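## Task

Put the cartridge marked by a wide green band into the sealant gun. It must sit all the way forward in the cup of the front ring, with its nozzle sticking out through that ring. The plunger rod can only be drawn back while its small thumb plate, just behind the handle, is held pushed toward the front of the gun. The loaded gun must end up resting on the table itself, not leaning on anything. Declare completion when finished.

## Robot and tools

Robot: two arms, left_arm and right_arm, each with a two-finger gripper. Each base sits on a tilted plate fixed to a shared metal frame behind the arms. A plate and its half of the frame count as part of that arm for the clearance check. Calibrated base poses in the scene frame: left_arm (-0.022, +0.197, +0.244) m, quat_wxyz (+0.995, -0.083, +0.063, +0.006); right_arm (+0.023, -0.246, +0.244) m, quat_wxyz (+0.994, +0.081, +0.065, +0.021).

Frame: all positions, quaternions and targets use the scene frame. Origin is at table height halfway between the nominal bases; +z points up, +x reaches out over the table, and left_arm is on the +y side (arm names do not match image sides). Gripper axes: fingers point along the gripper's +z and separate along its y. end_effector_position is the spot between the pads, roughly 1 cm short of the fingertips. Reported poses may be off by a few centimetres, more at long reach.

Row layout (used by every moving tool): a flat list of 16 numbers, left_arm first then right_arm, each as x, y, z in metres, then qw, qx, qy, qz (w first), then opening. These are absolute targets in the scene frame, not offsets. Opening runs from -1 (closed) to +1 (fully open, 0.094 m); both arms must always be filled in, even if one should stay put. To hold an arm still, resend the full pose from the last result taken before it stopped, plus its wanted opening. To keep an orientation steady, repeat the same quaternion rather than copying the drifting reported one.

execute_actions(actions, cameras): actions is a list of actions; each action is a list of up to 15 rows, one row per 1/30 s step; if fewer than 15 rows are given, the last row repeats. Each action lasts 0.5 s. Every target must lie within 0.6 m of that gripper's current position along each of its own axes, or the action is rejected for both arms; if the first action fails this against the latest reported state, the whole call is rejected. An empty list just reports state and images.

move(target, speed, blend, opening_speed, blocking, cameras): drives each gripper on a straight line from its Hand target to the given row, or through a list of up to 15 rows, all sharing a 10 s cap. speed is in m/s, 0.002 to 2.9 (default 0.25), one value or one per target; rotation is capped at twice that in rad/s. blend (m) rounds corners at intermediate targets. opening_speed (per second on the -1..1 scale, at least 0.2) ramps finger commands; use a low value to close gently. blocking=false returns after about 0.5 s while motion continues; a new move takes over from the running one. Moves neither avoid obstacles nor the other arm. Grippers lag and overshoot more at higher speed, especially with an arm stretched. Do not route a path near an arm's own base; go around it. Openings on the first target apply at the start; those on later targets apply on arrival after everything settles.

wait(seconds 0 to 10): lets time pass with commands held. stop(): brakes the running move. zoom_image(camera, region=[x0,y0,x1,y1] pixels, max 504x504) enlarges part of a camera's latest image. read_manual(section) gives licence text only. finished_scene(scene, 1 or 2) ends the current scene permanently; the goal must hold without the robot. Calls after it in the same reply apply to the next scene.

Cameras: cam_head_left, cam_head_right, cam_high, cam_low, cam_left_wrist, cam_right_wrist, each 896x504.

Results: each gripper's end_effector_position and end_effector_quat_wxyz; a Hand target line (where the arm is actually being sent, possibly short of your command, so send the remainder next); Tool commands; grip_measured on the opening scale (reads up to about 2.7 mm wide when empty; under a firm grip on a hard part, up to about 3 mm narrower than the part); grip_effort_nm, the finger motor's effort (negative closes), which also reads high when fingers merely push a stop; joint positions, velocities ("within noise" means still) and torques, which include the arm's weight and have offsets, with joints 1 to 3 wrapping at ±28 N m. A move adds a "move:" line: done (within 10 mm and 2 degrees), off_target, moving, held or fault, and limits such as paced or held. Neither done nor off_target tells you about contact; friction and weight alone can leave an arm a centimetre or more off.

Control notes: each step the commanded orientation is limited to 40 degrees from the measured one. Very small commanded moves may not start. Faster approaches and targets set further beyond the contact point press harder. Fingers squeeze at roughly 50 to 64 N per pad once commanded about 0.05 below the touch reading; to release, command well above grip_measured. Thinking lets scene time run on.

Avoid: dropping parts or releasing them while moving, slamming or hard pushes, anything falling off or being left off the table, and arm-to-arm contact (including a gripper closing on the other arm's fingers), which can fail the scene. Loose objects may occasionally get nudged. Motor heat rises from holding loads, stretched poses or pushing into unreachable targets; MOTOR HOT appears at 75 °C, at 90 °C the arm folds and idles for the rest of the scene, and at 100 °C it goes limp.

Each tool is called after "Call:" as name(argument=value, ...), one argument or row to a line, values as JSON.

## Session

Call:
execute_actions(
  actions=[],
)

Scene clock: 0.00 s.
left_arm: end_effector_position=(+0.1850, +0.2909, +0.1498) grip_measured=+1.000 grip_effort_nm=n/a end_effector_quat_wxyz=(+0.094, -0.620, +0.763, +0.160) | right_arm: end_effector_position=(+0.2158, +0.0251, +0.1026) grip_measured=+1.000 grip_effort_nm=n/a end_effector_quat_wxyz=(+0.256, -0.026, +0.944, +0.205)
Joint positions: left_arm=[0.058 1.708 0.5 -0.256 -0.529 -1.295 0.094] | right_arm=[1.018 2.435 0.49 0.973 0.378 0.813 0.094]
Joint velocities: within noise
Joint torques (N m): no reading
Heat: left arm: 32 °C; right arm: 46 °C.
Hand target: left_arm +0.1887, +0.2926, +0.1525; +0.102, -0.620, +0.761, +0.161 | right_arm +0.2175, +0.0275, +0.1059; +0.261, -0.027, +0.942, +0.208
Tool commands: left_gripper/opening=+1.0 right_gripper/opening=+1.0

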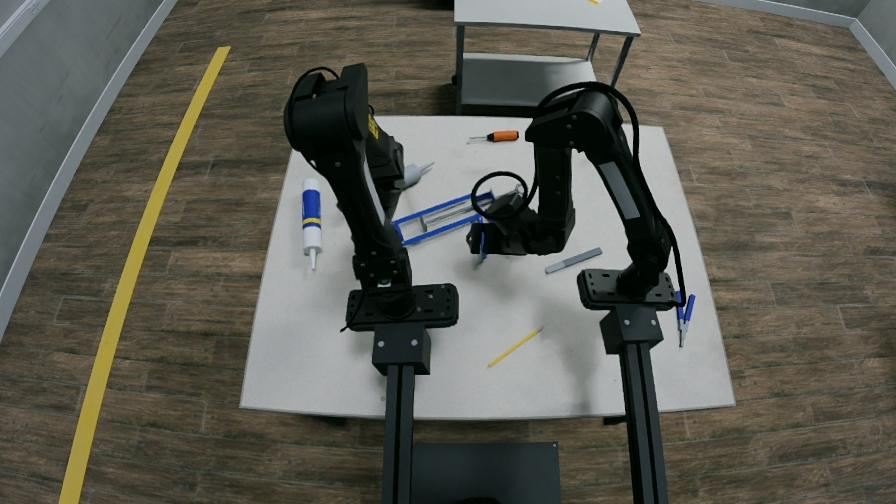

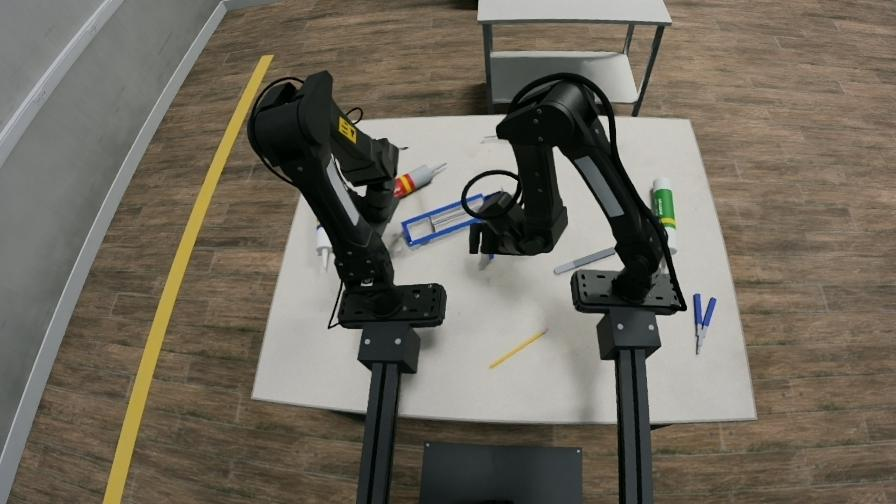

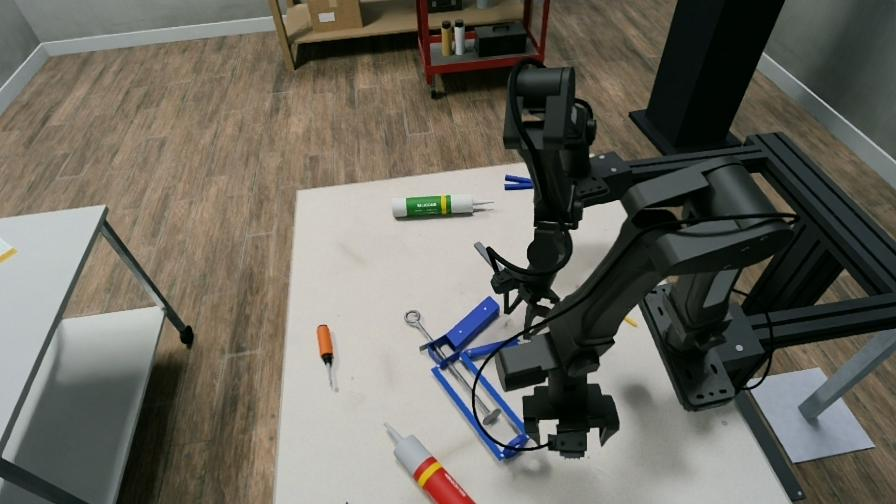

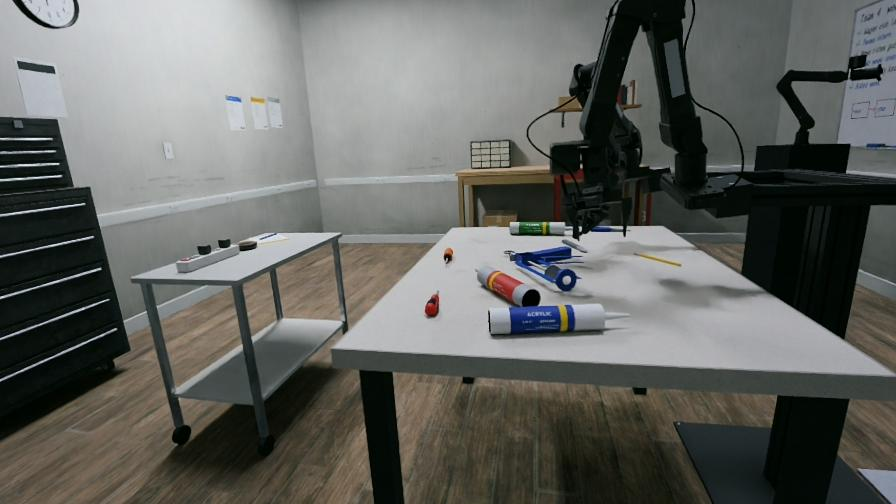

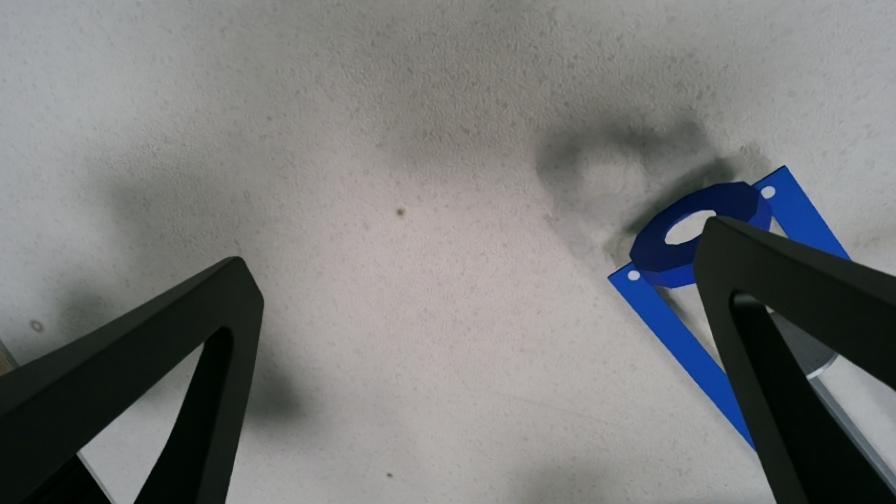

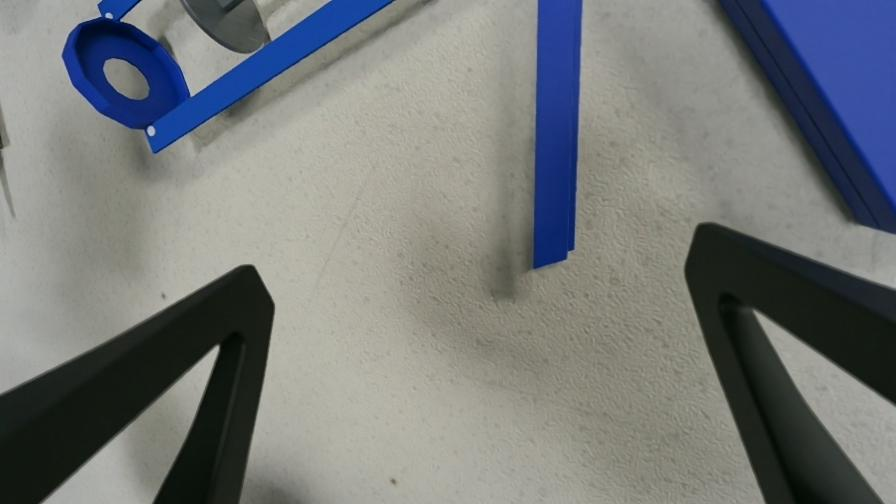

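Call:
move(
  target=[
    [0.16,0.36,0.25,0.1271,0.7324,-0.6536,0.1424,0.2,0.25,0.02,0.25,0.3,0,0.95,0.05,0.3],
    [0.13,0.42,0.25,0.1271,0.7324,-0.6536,0.1424,0.2,0.26,0.06,0.27,0.342,0,0.9397,0,0.3],
  ],
  speed=0.25,
)

Scene clock: 9.83 s.
left_arm: end_effector_position=(+0.1288, +0.4178, +0.2485) grip_measured=+0.203 grip_effort_nm=-0.139 end_effector_quat_wxyz=(+0.121, +0.736, -0.651, +0.139) | right_arm: end_effector_position=(+0.2567, +0.0545, +0.2629) grip_measured=+0.303 grip_effort_nm=-0.129 end_effector_quat_wxyz=(+0.328, -0.005, +0.945, +0.001)
Joint positions: left_arm=[1.121 1.671 1.11 -1.126 0.239 -0.522 0.057] | right_arm=[1.212 2.017 1.077 -0.462 0.8 1.116 0.061]
Joint velocities: within noise
Joint torques (N m): left_arm=[0.21 -4.94 7.65 -0.49 0.1 0.16] | right_arm=[2.67 -7.46 8.44 0.5 0.6 0.12]
Heat: left arm: 33 °C; right arm: 47 °C.
Hand target: left_arm +0.1300, +0.4200, +0.2499; +0.127, +0.732, -0.654, +0.142 | right_arm +0.2599, +0.0599, +0.2700; +0.342, +0.000, +0.940, +0.001
Off the commanded pose: left_arm 0.003 m, 1 deg | right_arm 0.010 m, 2 deg.
move: done

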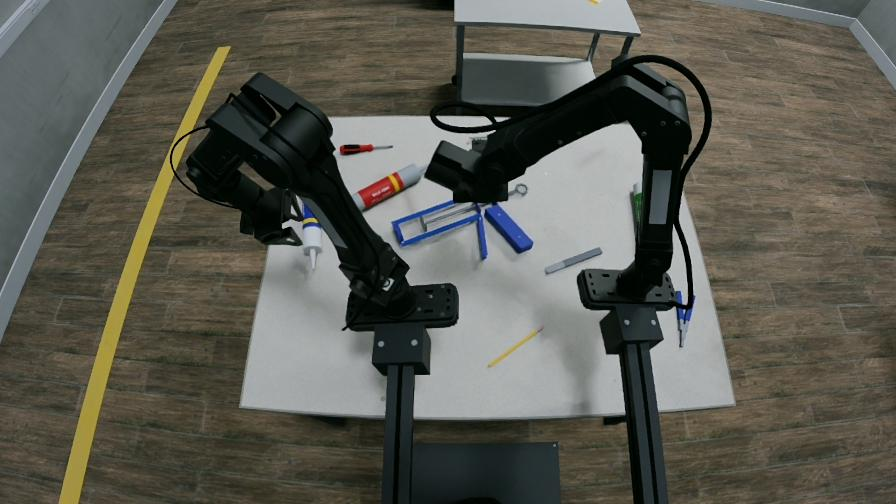

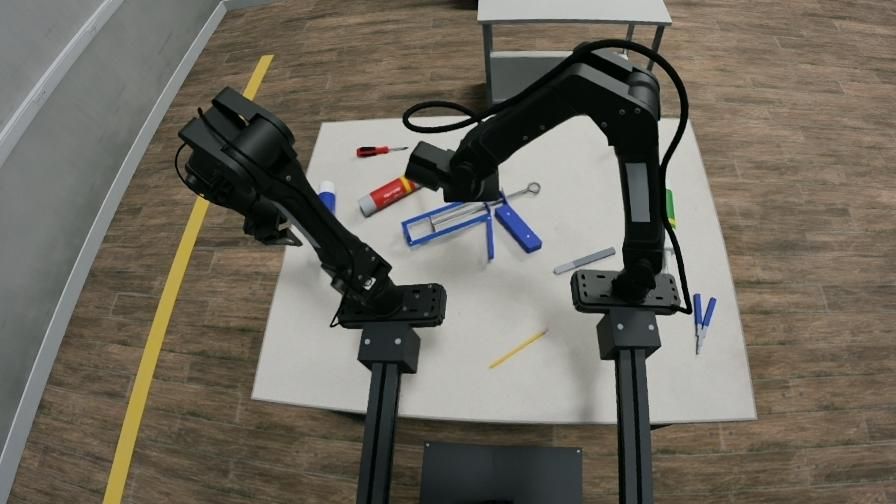

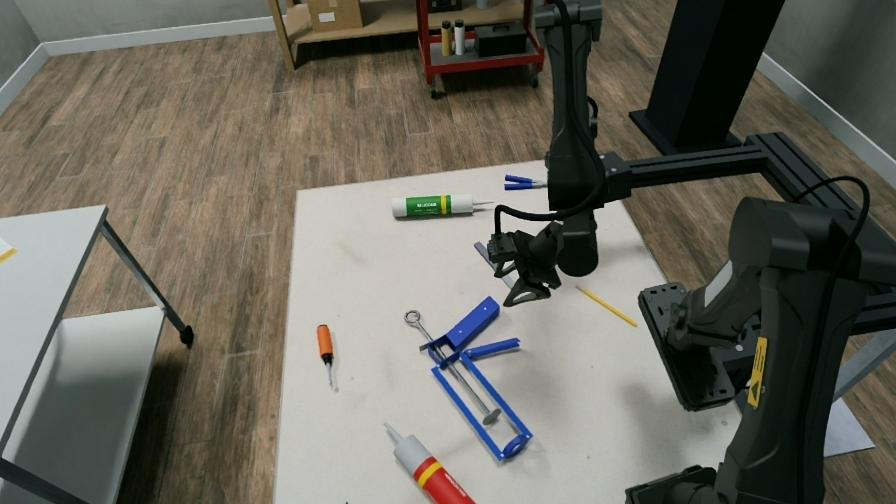

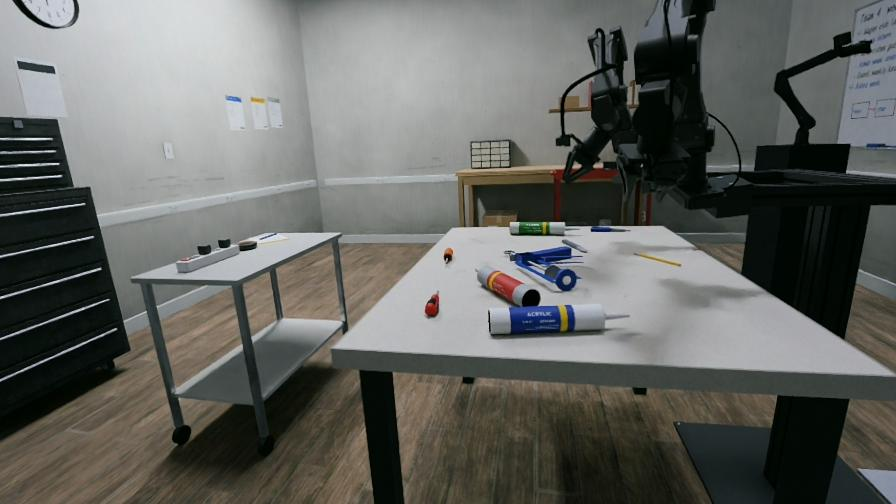

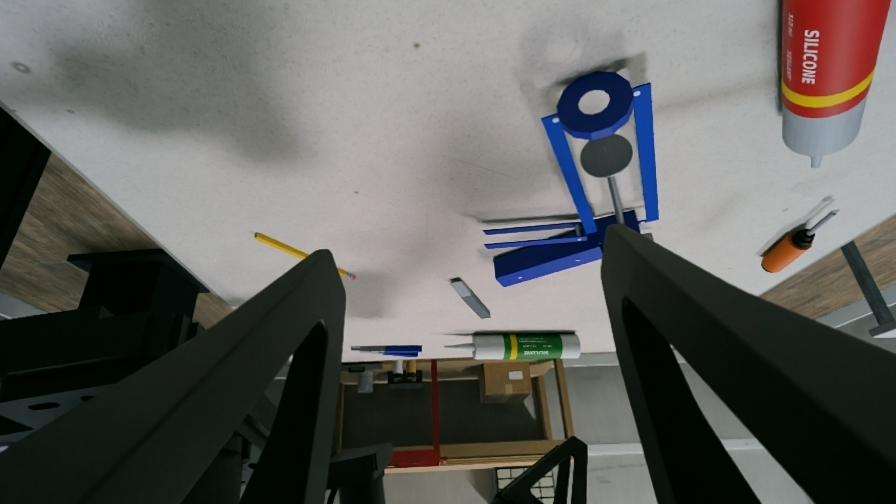

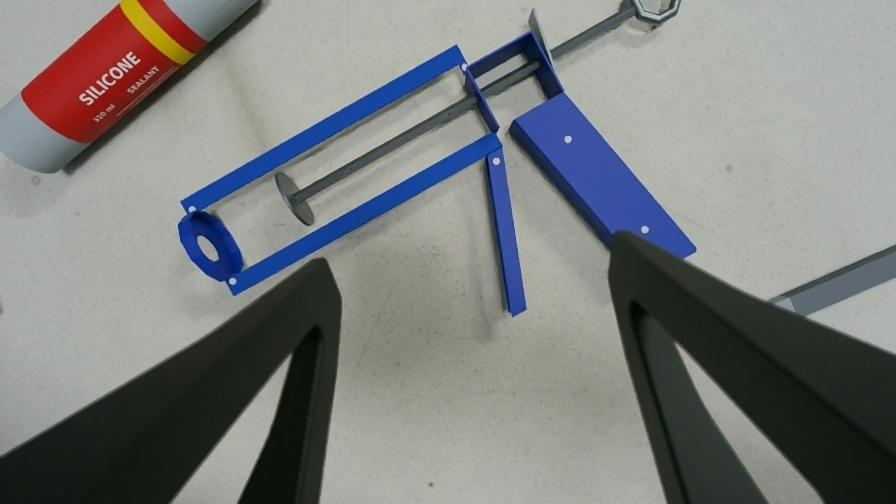

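Call:
move(
  target=[
    [0.25,0.30,0.25,0.0,-0.1736,0.9848,0,-0.4,0.36,-0.10,0.22,-0.1563,0.563,0.8041,0.1094,0.1],
    [0.386,0.01,0.16,0,-0.1736,0.9848,0,-0.4,0.425,-0.115,0.10,-0.1563,0.563,0.8041,0.1094,0.1],
  ],
  speed=0.25,
  cameras=["cam_left_wrist","cam_right_wrist","cam_high"],
)

Scene clock: 39.20 s.
left_arm: end_effector_position=(+0.3856, +0.0129, +0.1637) grip_measured=-0.397 grip_effort_nm=-0.139 end_effector_quat_wxyz=(+0.003, -0.173, +0.985, -0.009) | right_arm: end_effector_position=(+0.4172, -0.1164, +0.1015) grip_measured=+0.103 grip_effort_nm=-0.129 end_effector_quat_wxyz=(-0.159, +0.562, +0.806, +0.099)
Joint positions: left_arm=[-0.482 2.381 1.675 -0.812 -0.195 -0.812 0.028] | right_arm=[0.138 2.427 1.534 -0.66 -0.187 1.389 0.052]
Joint velocities: within noise
Joint torques (N m): left_arm=[-3.38 -8.25 8.53 0.08 -0.08 -0.15] | right_arm=[1.77 -10.54 6.46 0.15 -0.25 -0.03]
Heat: left arm: 33 °C; right arm: 49 °C.
Hand target: left_arm +0.3860, +0.0101, +0.1601; +0.001, -0.174, +0.985, -0.001 | right_arm +0.4250, -0.1151, +0.1002; -0.156, +0.563, +0.804, +0.110
Off the commanded pose: left_arm 0.005 m, 1 deg | right_arm 0.008 m, 1 deg.
move: done
Images, in order (width x height): cam_high 896x504, cam_left_wrist 896x504, cam_right_wrist 896x504.

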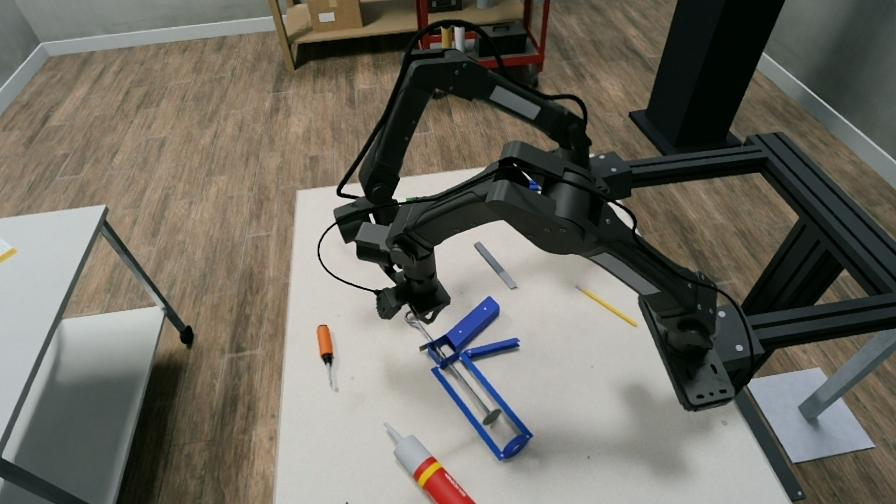

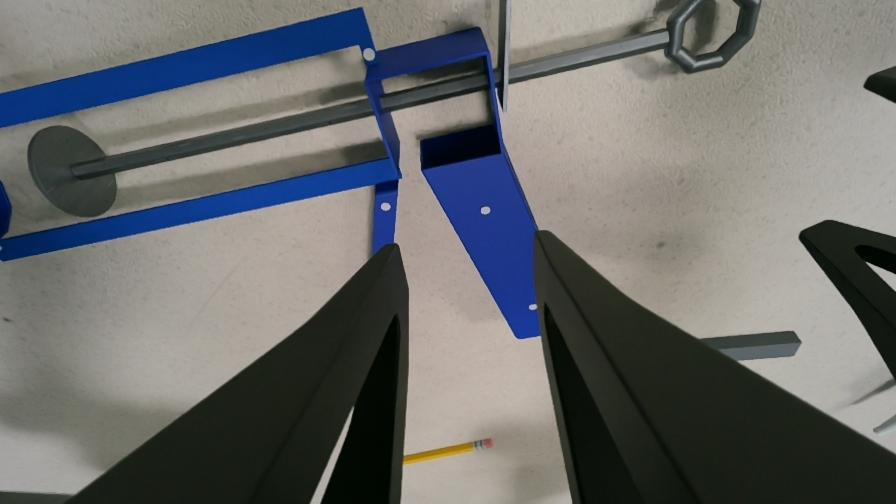

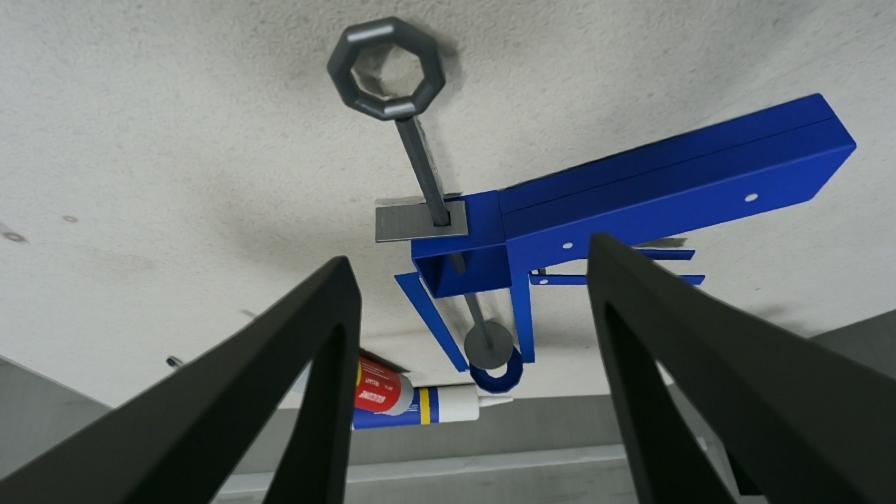

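Call:
move(
  target=[
    [0.3945,-0.006,0.07,0,-0.2147,0.9767,0,-0.4,0.434,-0.108,0.045,-0.1563,0.563,0.8041,0.1094,0.1],
  ],
  speed=0.12,
  cameras=["cam_left_wrist","cam_right_wrist"],
)

Scene clock: 58.77 s.
left_arm: end_effector_position=(+0.3853, -0.0045, +0.0757) grip_measured=-0.397 grip_effort_nm=-0.139 end_effector_quat_wxyz=(-0.011, -0.204, +0.979, +0.003) | right_arm: end_effector_position=(+0.4261, -0.1085, +0.0478) grip_measured=+0.103 grip_effort_nm=-0.129 end_effector_quat_wxyz=(-0.160, +0.561, +0.806, +0.099)
Joint positions: left_arm=[-0.477 2.64 1.777 -0.691 -0.196 -0.878 0.028] | right_arm=[0.13 2.608 1.644 -0.593 -0.187 1.378 0.052]
Joint velocities: within noise
Joint torques (N m): left_arm=[-2.5 -9.16 7.61 0.38 -0.1 -0.13] | right_arm=[1.8 -10.93 6.16 0.2 -0.25 -0.01]
Heat: left arm: 35 °C; right arm: 53 °C.
Hand target: left_arm +0.3942, -0.0059, +0.0703; +0.000, -0.215, +0.977, +0.000 | right_arm +0.4340, -0.1082, +0.0452; -0.156, +0.563, +0.804, +0.109
Off the commanded pose: left_arm 0.011 m, 2 deg | right_arm 0.008 m, 1 deg.
move: off_target (left_arm)
Images, in order (width x height): cam_left_wrist 896x504, cam_right_wrist 896x504.

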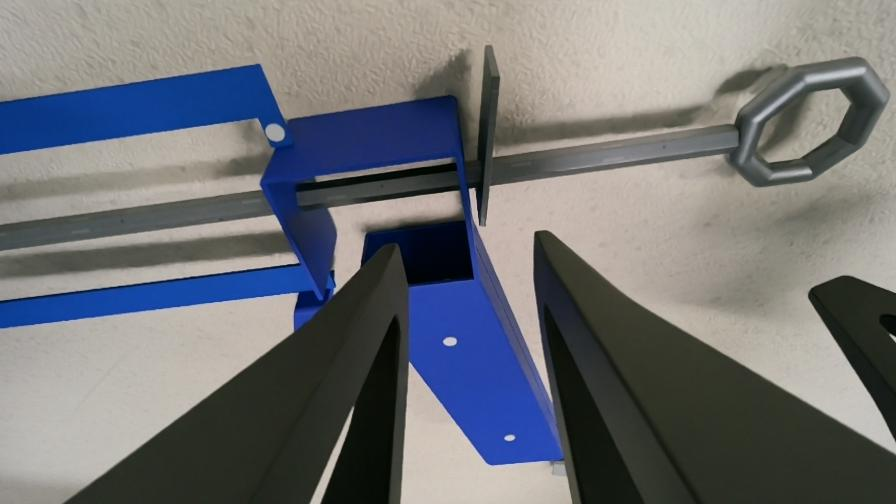

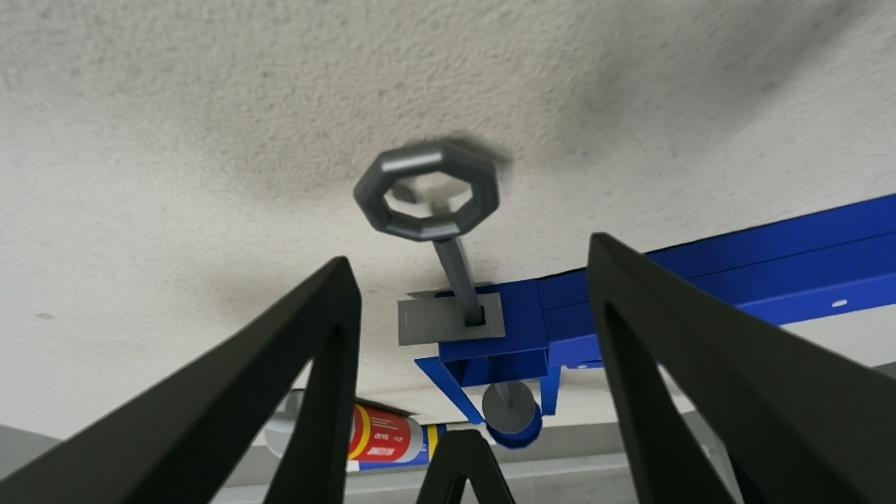

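Call:
move(
  target=[
    [0.401,-0.006,0.045,0,-0.2147,0.9767,0,-0.4,0.438,-0.104,0.017,-0.1563,0.563,0.8041,0.1094,0.1],
  ],
  speed=0.1,
  cameras=["cam_left_wrist","cam_right_wrist"],
)

Scene clock: 79.30 s.
left_arm: end_effector_position=(+0.3933, -0.0046, +0.0519) grip_measured=-0.397 grip_effort_nm=-0.144 end_effector_quat_wxyz=(-0.010, -0.214, +0.977, +0.002) | right_arm: end_effector_position=(+0.4305, -0.1043, +0.0199) grip_measured=+0.103 grip_effort_nm=-0.129 end_effector_quat_wxyz=(-0.160, +0.561, +0.806, +0.099)
Joint positions: left_arm=[-0.46 2.721 1.843 -0.669 -0.196 -0.878 0.028] | right_arm=[0.126 2.706 1.718 -0.57 -0.188 1.374 0.052]
Joint velocities: left_arm=[-0.007 -0.002 -0.002 -0.007 0.081 -0.168 0] | right_arm=[within noise]
Joint torques (N m): left_arm=[-2.51 -9.25 7.57 0.37 -0.07 0.12] | right_arm=[1.89 -11.28 5.94 0.18 -0.27 -0.01]
Heat: left arm: 36 °C; right arm: 55 °C.
Hand target: left_arm +0.4008, -0.0059, +0.0454; +0.000, -0.215, +0.977, +0.000 | right_arm +0.4378, -0.1041, +0.0171; -0.156, +0.563, +0.804, +0.109
Off the commanded pose: left_arm 0.010 m, 1 deg | right_arm 0.008 m, 1 deg.
move: done
Images, in order (width x height): cam_left_wrist 896x504, cam_right_wrist 896x504.

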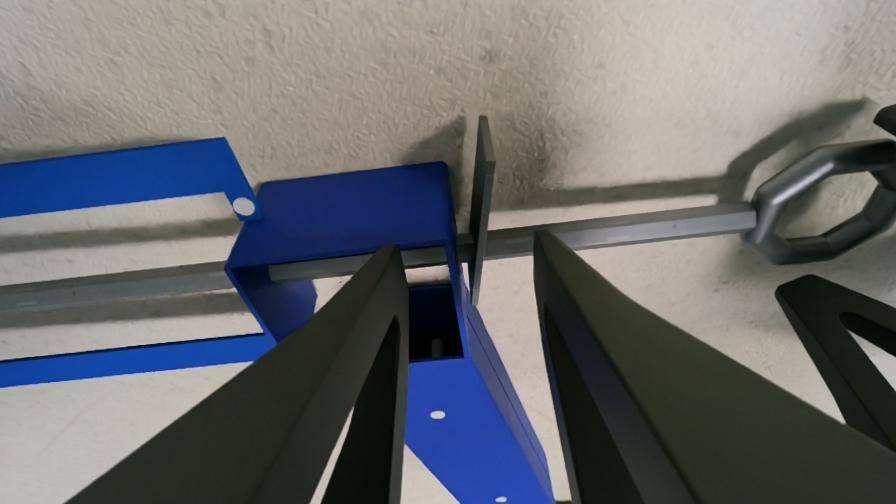

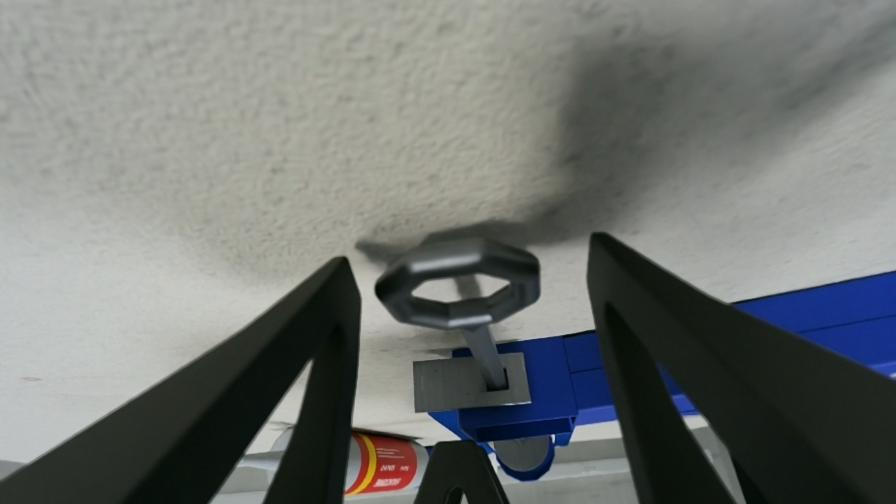

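Call:
move(
  target=[
    [0.401,-0.006,0.045,0,-0.2147,0.9767,0,-0.4,0.438,-0.104,0.017,-0.1563,0.563,0.8041,0.1094,-0.45],
    [0.400,-0.007,0.031,0,-0.2147,0.9767,0,-0.4,0.438,-0.104,0.017,-0.1563,0.563,0.8041,0.1094,-0.45],
  ],
  speed=0.08,
  opening_speed=0.6,
  cameras=["cam_left_wrist","cam_right_wrist"],
)

Scene clock: 96.03 s.
left_arm: end_effector_position=(+0.3966, -0.0073, +0.0460) grip_measured=-0.397 grip_effort_nm=-0.129 end_effector_quat_wxyz=(-0.005, -0.215, +0.977, -0.001) | right_arm: end_effector_position=(+0.4325, -0.1037, +0.0198) grip_measured=-0.273 grip_effort_nm=-1.004 end_effector_quat_wxyz=(-0.157, +0.561, +0.806, +0.102)
Joint positions: left_arm=[-0.459 2.741 1.857 -0.651 -0.196 -0.878 0.028] | right_arm=[0.126 2.706 1.718 -0.561 -0.189 1.374 0.034]
Joint velocities: within noise
Joint torques (N m): left_arm=[-2.48 -8.24 7.21 0.47 -0.04 0.08] | right_arm=[1.84 -11.18 5.94 0.11 -0.23 0.01]
Heat: left arm: 39 °C; right arm: 53 °C.
Hand target: left_arm +0.3995, -0.0067, +0.0316; +0.000, -0.215, +0.977, +0.000 | right_arm +0.4378, -0.1040, +0.0170; -0.156, +0.563, +0.804, +0.109
Off the commanded pose: left_arm 0.015 m, 1 deg | right_arm 0.006 m, 1 deg.
move: off_target (left_arm)
Images, in order (width x height): cam_left_wrist 896x504, cam_right_wrist 896x504.

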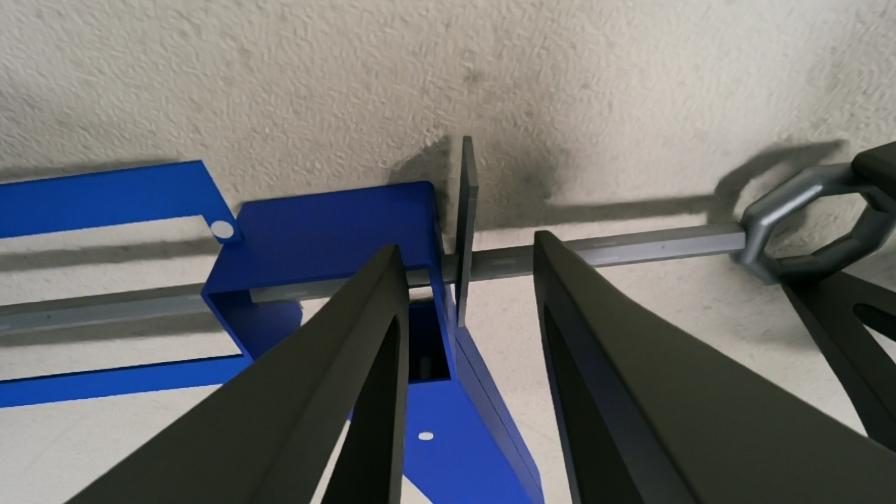

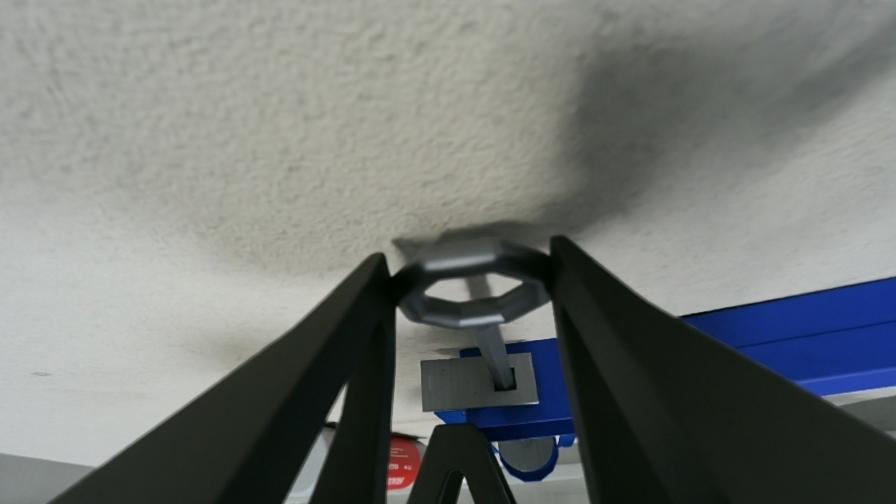

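Call:
move(
  target=[
    [0.400,-0.007,0.062,0,-0.2147,0.9767,0,-0.4,0.438,-0.104,0.017,-0.1563,0.563,0.8041,0.1094,-0.45],
    [0.378,-0.0135,0.055,0,-0.2147,0.9767,0,-0.4,0.438,-0.104,0.017,-0.1563,0.563,0.8041,0.1094,-0.45],
  ],
  speed=0.1,
  cameras=["cam_left_wrist"],
)

Scene clock: 115.50 s.
left_arm: end_effector_position=(+0.3858, -0.0071, +0.0452) grip_measured=-0.398 grip_effort_nm=-0.120 end_effector_quat_wxyz=(+0.006, -0.217, +0.976, +0.003) | right_arm: end_effector_position=(+0.4325, -0.1037, +0.0198) grip_measured=-0.273 grip_effort_nm=-1.009 end_effector_quat_wxyz=(-0.157, +0.561, +0.806, +0.102)
Joint positions: left_arm=[-0.476 2.708 1.769 -0.589 -0.217 -0.898 0.028] | right_arm=[0.126 2.706 1.718 -0.561 -0.189 1.374 0.034]
Joint velocities: within noise
Joint torques (N m): left_arm=[-4.55 -13.24 2.71 0.13 0.1 -0.12] | right_arm=[1.92 -11.23 5.93 0.11 -0.25 -0.01]
Heat: left arm: 37 °C; right arm: 52 °C.
Hand target: left_arm +0.3781, -0.0134, +0.0545; +0.000, -0.215, +0.977, +0.000 | right_arm +0.4378, -0.1040, +0.0170; -0.156, +0.563, +0.804, +0.109
Off the commanded pose: left_arm 0.014 m, 1 deg | right_arm 0.006 m, 1 deg.
move: off_target (left_arm)
Images, in order (width x height): cam_left_wrist 896x504.

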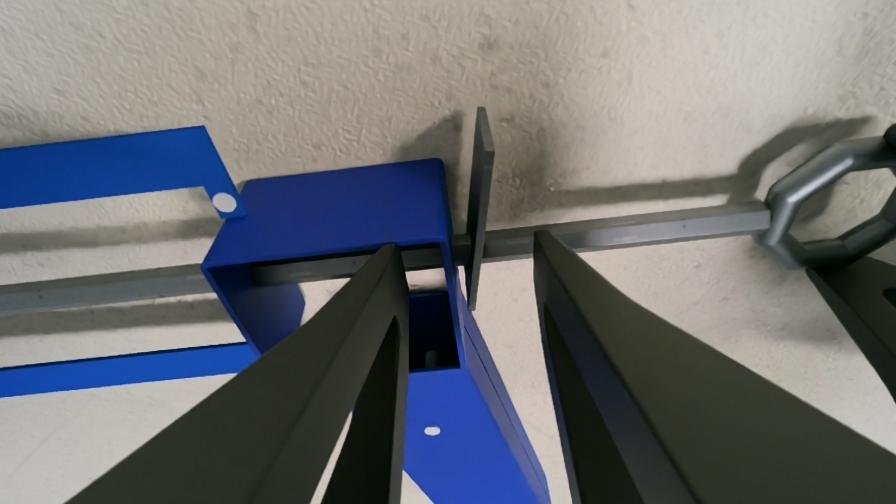

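Call:
move(
  target=[
    [0.392,-0.007,0.095,0,-0.2147,0.9767,0,-0.4,0.438,-0.104,0.017,-0.1563,0.563,0.8041,0.1094,-0.45],
  ],
  speed=0.1,
  cameras=["cam_left_wrist","cam_right_wrist"],
)

Scene clock: 118.90 s.
left_arm: end_effector_position=(+0.3769, +0.0006, +0.0665) grip_measured=-0.398 grip_effort_nm=-0.125 end_effector_quat_wxyz=(-0.019, -0.212, +0.977, +0.018) | right_arm: end_effector_position=(+0.4325, -0.1037, +0.0198) grip_measured=-0.273 grip_effort_nm=-1.004 end_effector_quat_wxyz=(-0.157, +0.561, +0.806, +0.102)
Joint positions: left_arm=[-0.476 2.658 1.768 -0.694 -0.209 -0.899 0.028] | right_arm=[0.126 2.706 1.718 -0.561 -0.189 1.374 0.034]
Joint velocities: within noise
Joint torques (N m): left_arm=[-3.79 -15.61 6.02 -0.03 0.04 -0.05] | right_arm=[1.92 -11.17 5.97 0.13 -0.23 -0.03]
Heat: left arm: 38 °C; right arm: 52 °C.
Hand target: left_arm +0.3915, -0.0068, +0.0942; +0.000, -0.215, +0.977, +0.000 | right_arm +0.4377, -0.1040, +0.0170; -0.156, +0.563, +0.804, +0.109
Off the commanded pose: left_arm 0.033 m, 3 deg | right_arm 0.006 m, 1 deg.
move: off_target (left_arm)
Images, in order (width x height): cam_left_wrist 896x504, cam_right_wrist 896x504.

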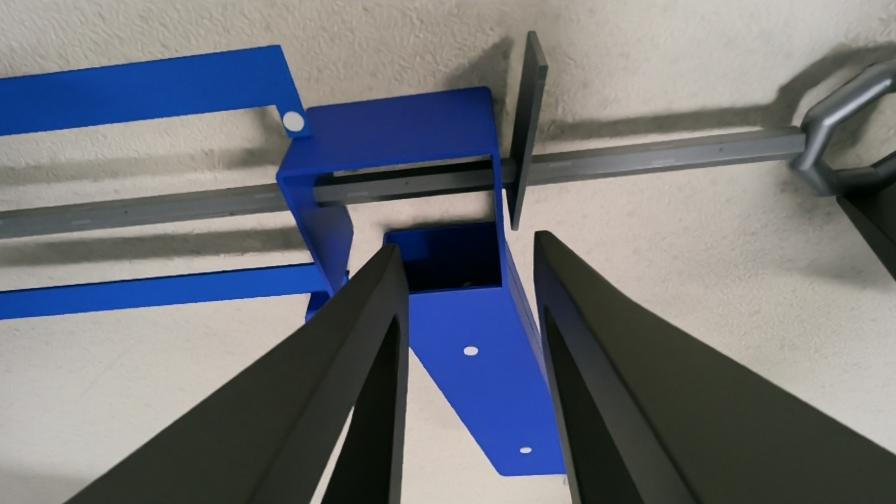

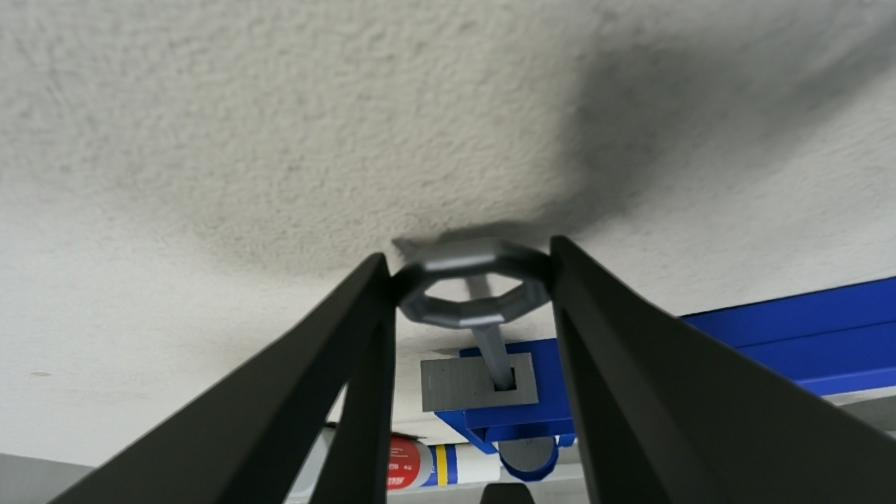

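Call:
execute_actions(
  actions=[],
  cameras=["cam_high","cam_low","cam_head_left","cam_head_right"],
)

Call:
zoom_image(
  camera="cam_high",
  region=[280, 140, 580, 400],
)

Call:
zoom_image(
  camera="cam_head_left",
  region=[400, 80, 700, 280],
)

Scene clock: 123.93 s.
left_arm: end_effector_position=(+0.3766, +0.0007, +0.0665) grip_measured=-0.398 grip_effort_nm=-0.120 end_effector_quat_wxyz=(-0.019, -0.212, +0.977, +0.018) | right_arm: end_effector_position=(+0.4325, -0.1037, +0.0198) grip_measured=-0.273 grip_effort_nm=-1.004 end_effector_quat_wxyz=(-0.157, +0.561, +0.806, +0.102)
Joint positions: left_arm=[-0.476 2.658 1.768 -0.696 -0.209 -0.899 0.028] | right_arm=[0.126 2.706 1.718 -0.561 -0.189 1.374 0.034]
Joint velocities: within noise
Joint torques (N m): left_arm=[-3.93 -15.49 5.97 -0.02 0.05 -0.05] | right_arm=[1.91 -11.21 5.91 0.09 -0.22 0]
Heat: left arm: 39 °C; right arm: 51 °C.
Hand target: left_arm +0.3915, -0.0068, +0.0942; +0.000, -0.215, +0.977, +0.000 | right_arm +0.4377, -0.1040, +0.0170; -0.156, +0.563, +0.804, +0.109
Tool commands: left_gripper/opening=-0.4 right_gripper/opening=-0.45
Off the commanded pose: left_arm 0.033 m, 3 deg | right_arm 0.006 m, 1 deg.
Images, in order (width x height): cam_head_left 896x504, cam_head_right 896x504, cam_high 896x504, cam_low 896x504.

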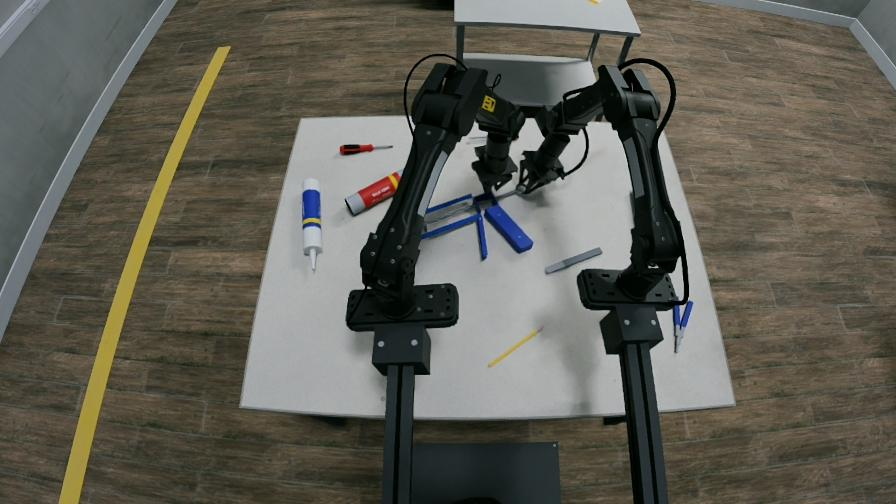

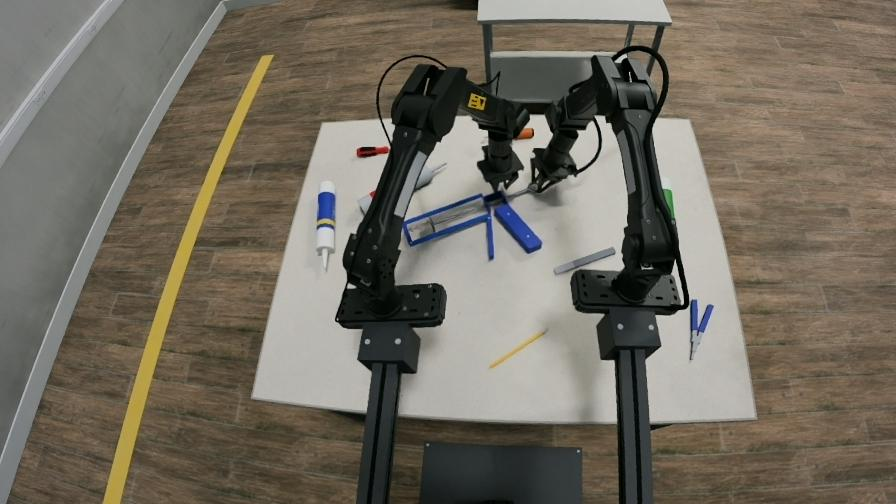

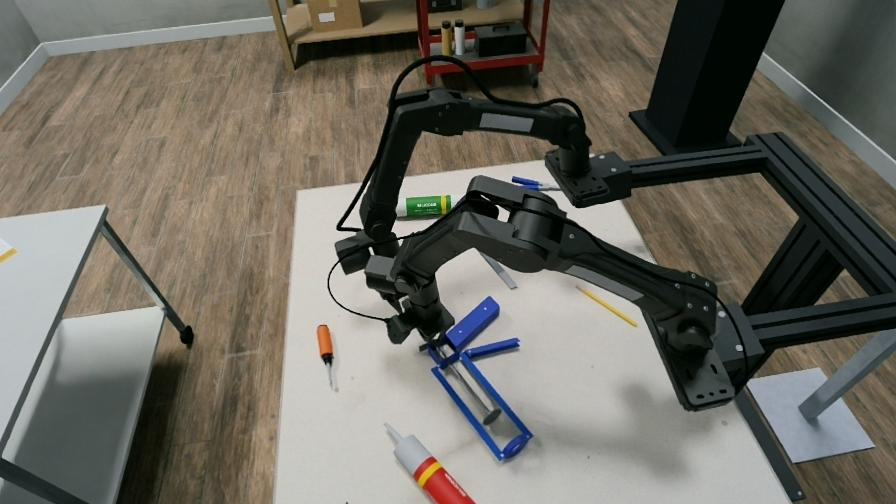

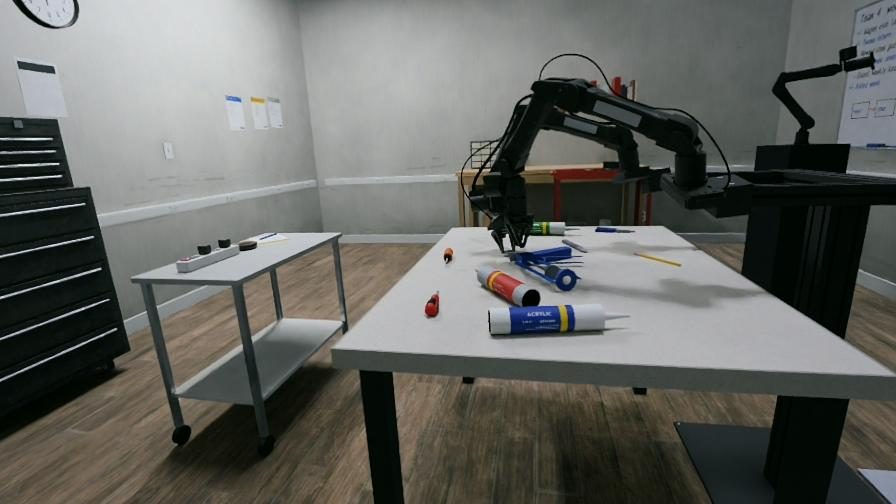

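Scaled by 1.680 from the camera's 896x504 image, which has a finer 1280x720 frame.

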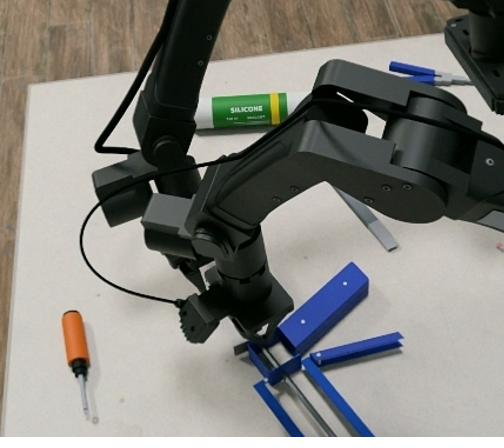

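Scaled by 1.680 from the camera's 896x504 image, which has a finer 1280x720 frame.

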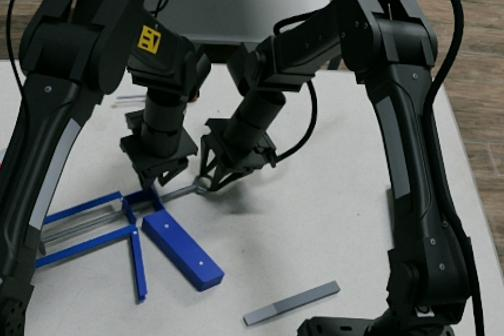

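Call:
move(
  target=[
    [0.376,0.006,0.068,0,-0.2147,0.9767,0,-0.4,0.438,-0.104,0.017,-0.1563,0.563,0.8041,0.1094,-0.45],
    [0.370,0.020,0.075,0,-0.2147,0.9767,0,-0.4,0.438,-0.104,0.017,-0.1563,0.563,0.8041,0.1094,-0.45],
  ],
  speed=0.06,
  cameras=["cam_left_wrist","cam_head_left"],
)

Call:
zoom_image(
  camera="cam_head_left",
  region=[440, 80, 620, 220],
)

Scene clock: 129.33 s.
left_arm: end_effector_position=(+0.3506, +0.0230, +0.0540) grip_measured=-0.398 grip_effort_nm=-0.120 end_effector_quat_wxyz=(-0.027, -0.212, +0.977, +0.022) | right_arm: end_effector_position=(+0.4326, -0.1036, +0.0198) grip_measured=-0.273 grip_effort_nm=-1.004 end_effector_quat_wxyz=(-0.158, +0.561, +0.806, +0.103)
Joint positions: left_arm=[-0.449 2.601 1.581 -0.578 -0.205 -0.875 0.028] | right_arm=[0.126 2.706 1.718 -0.561 -0.19 1.374 0.034]
Joint velocities: within noise
Joint torques (N m): left_arm=[-2.39 -14.83 3.62 0.3 0.01 0.15] | right_arm=[1.87 -11.25 5.94 0.11 -0.25 0]
Heat: left arm: 40 °C; right arm: 51 °C.
Hand target: left_arm +0.3696, +0.0203, +0.0748; +0.000, -0.215, +0.977, +0.001 | right_arm +0.4378, -0.1040, +0.0170; -0.156, +0.563, +0.804, +0.109
Off the commanded pose: left_arm 0.029 m, 4 deg | right_arm 0.006 m, 1 deg.
move: off_target (left_arm)
Images, in order (width x height): cam_head_left 896x504, cam_left_wrist 896x504.

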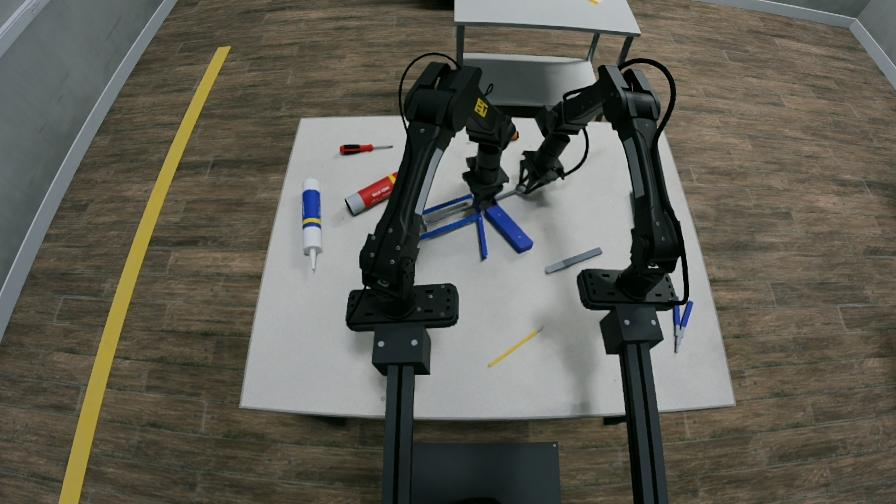

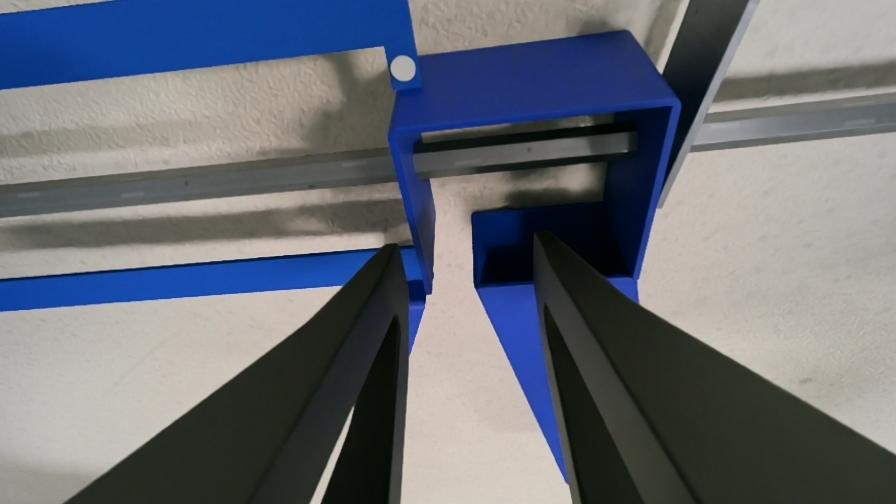

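Scaled by 2.800 from the camera's 896x504 image, which has a finer 1280x720 frame.

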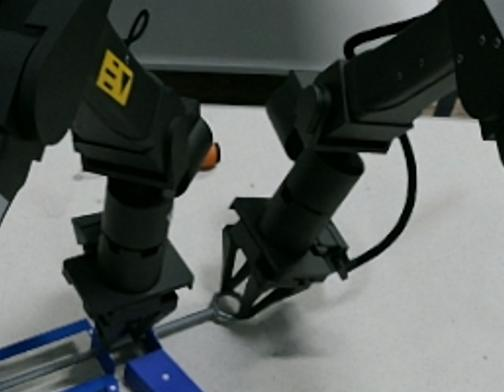

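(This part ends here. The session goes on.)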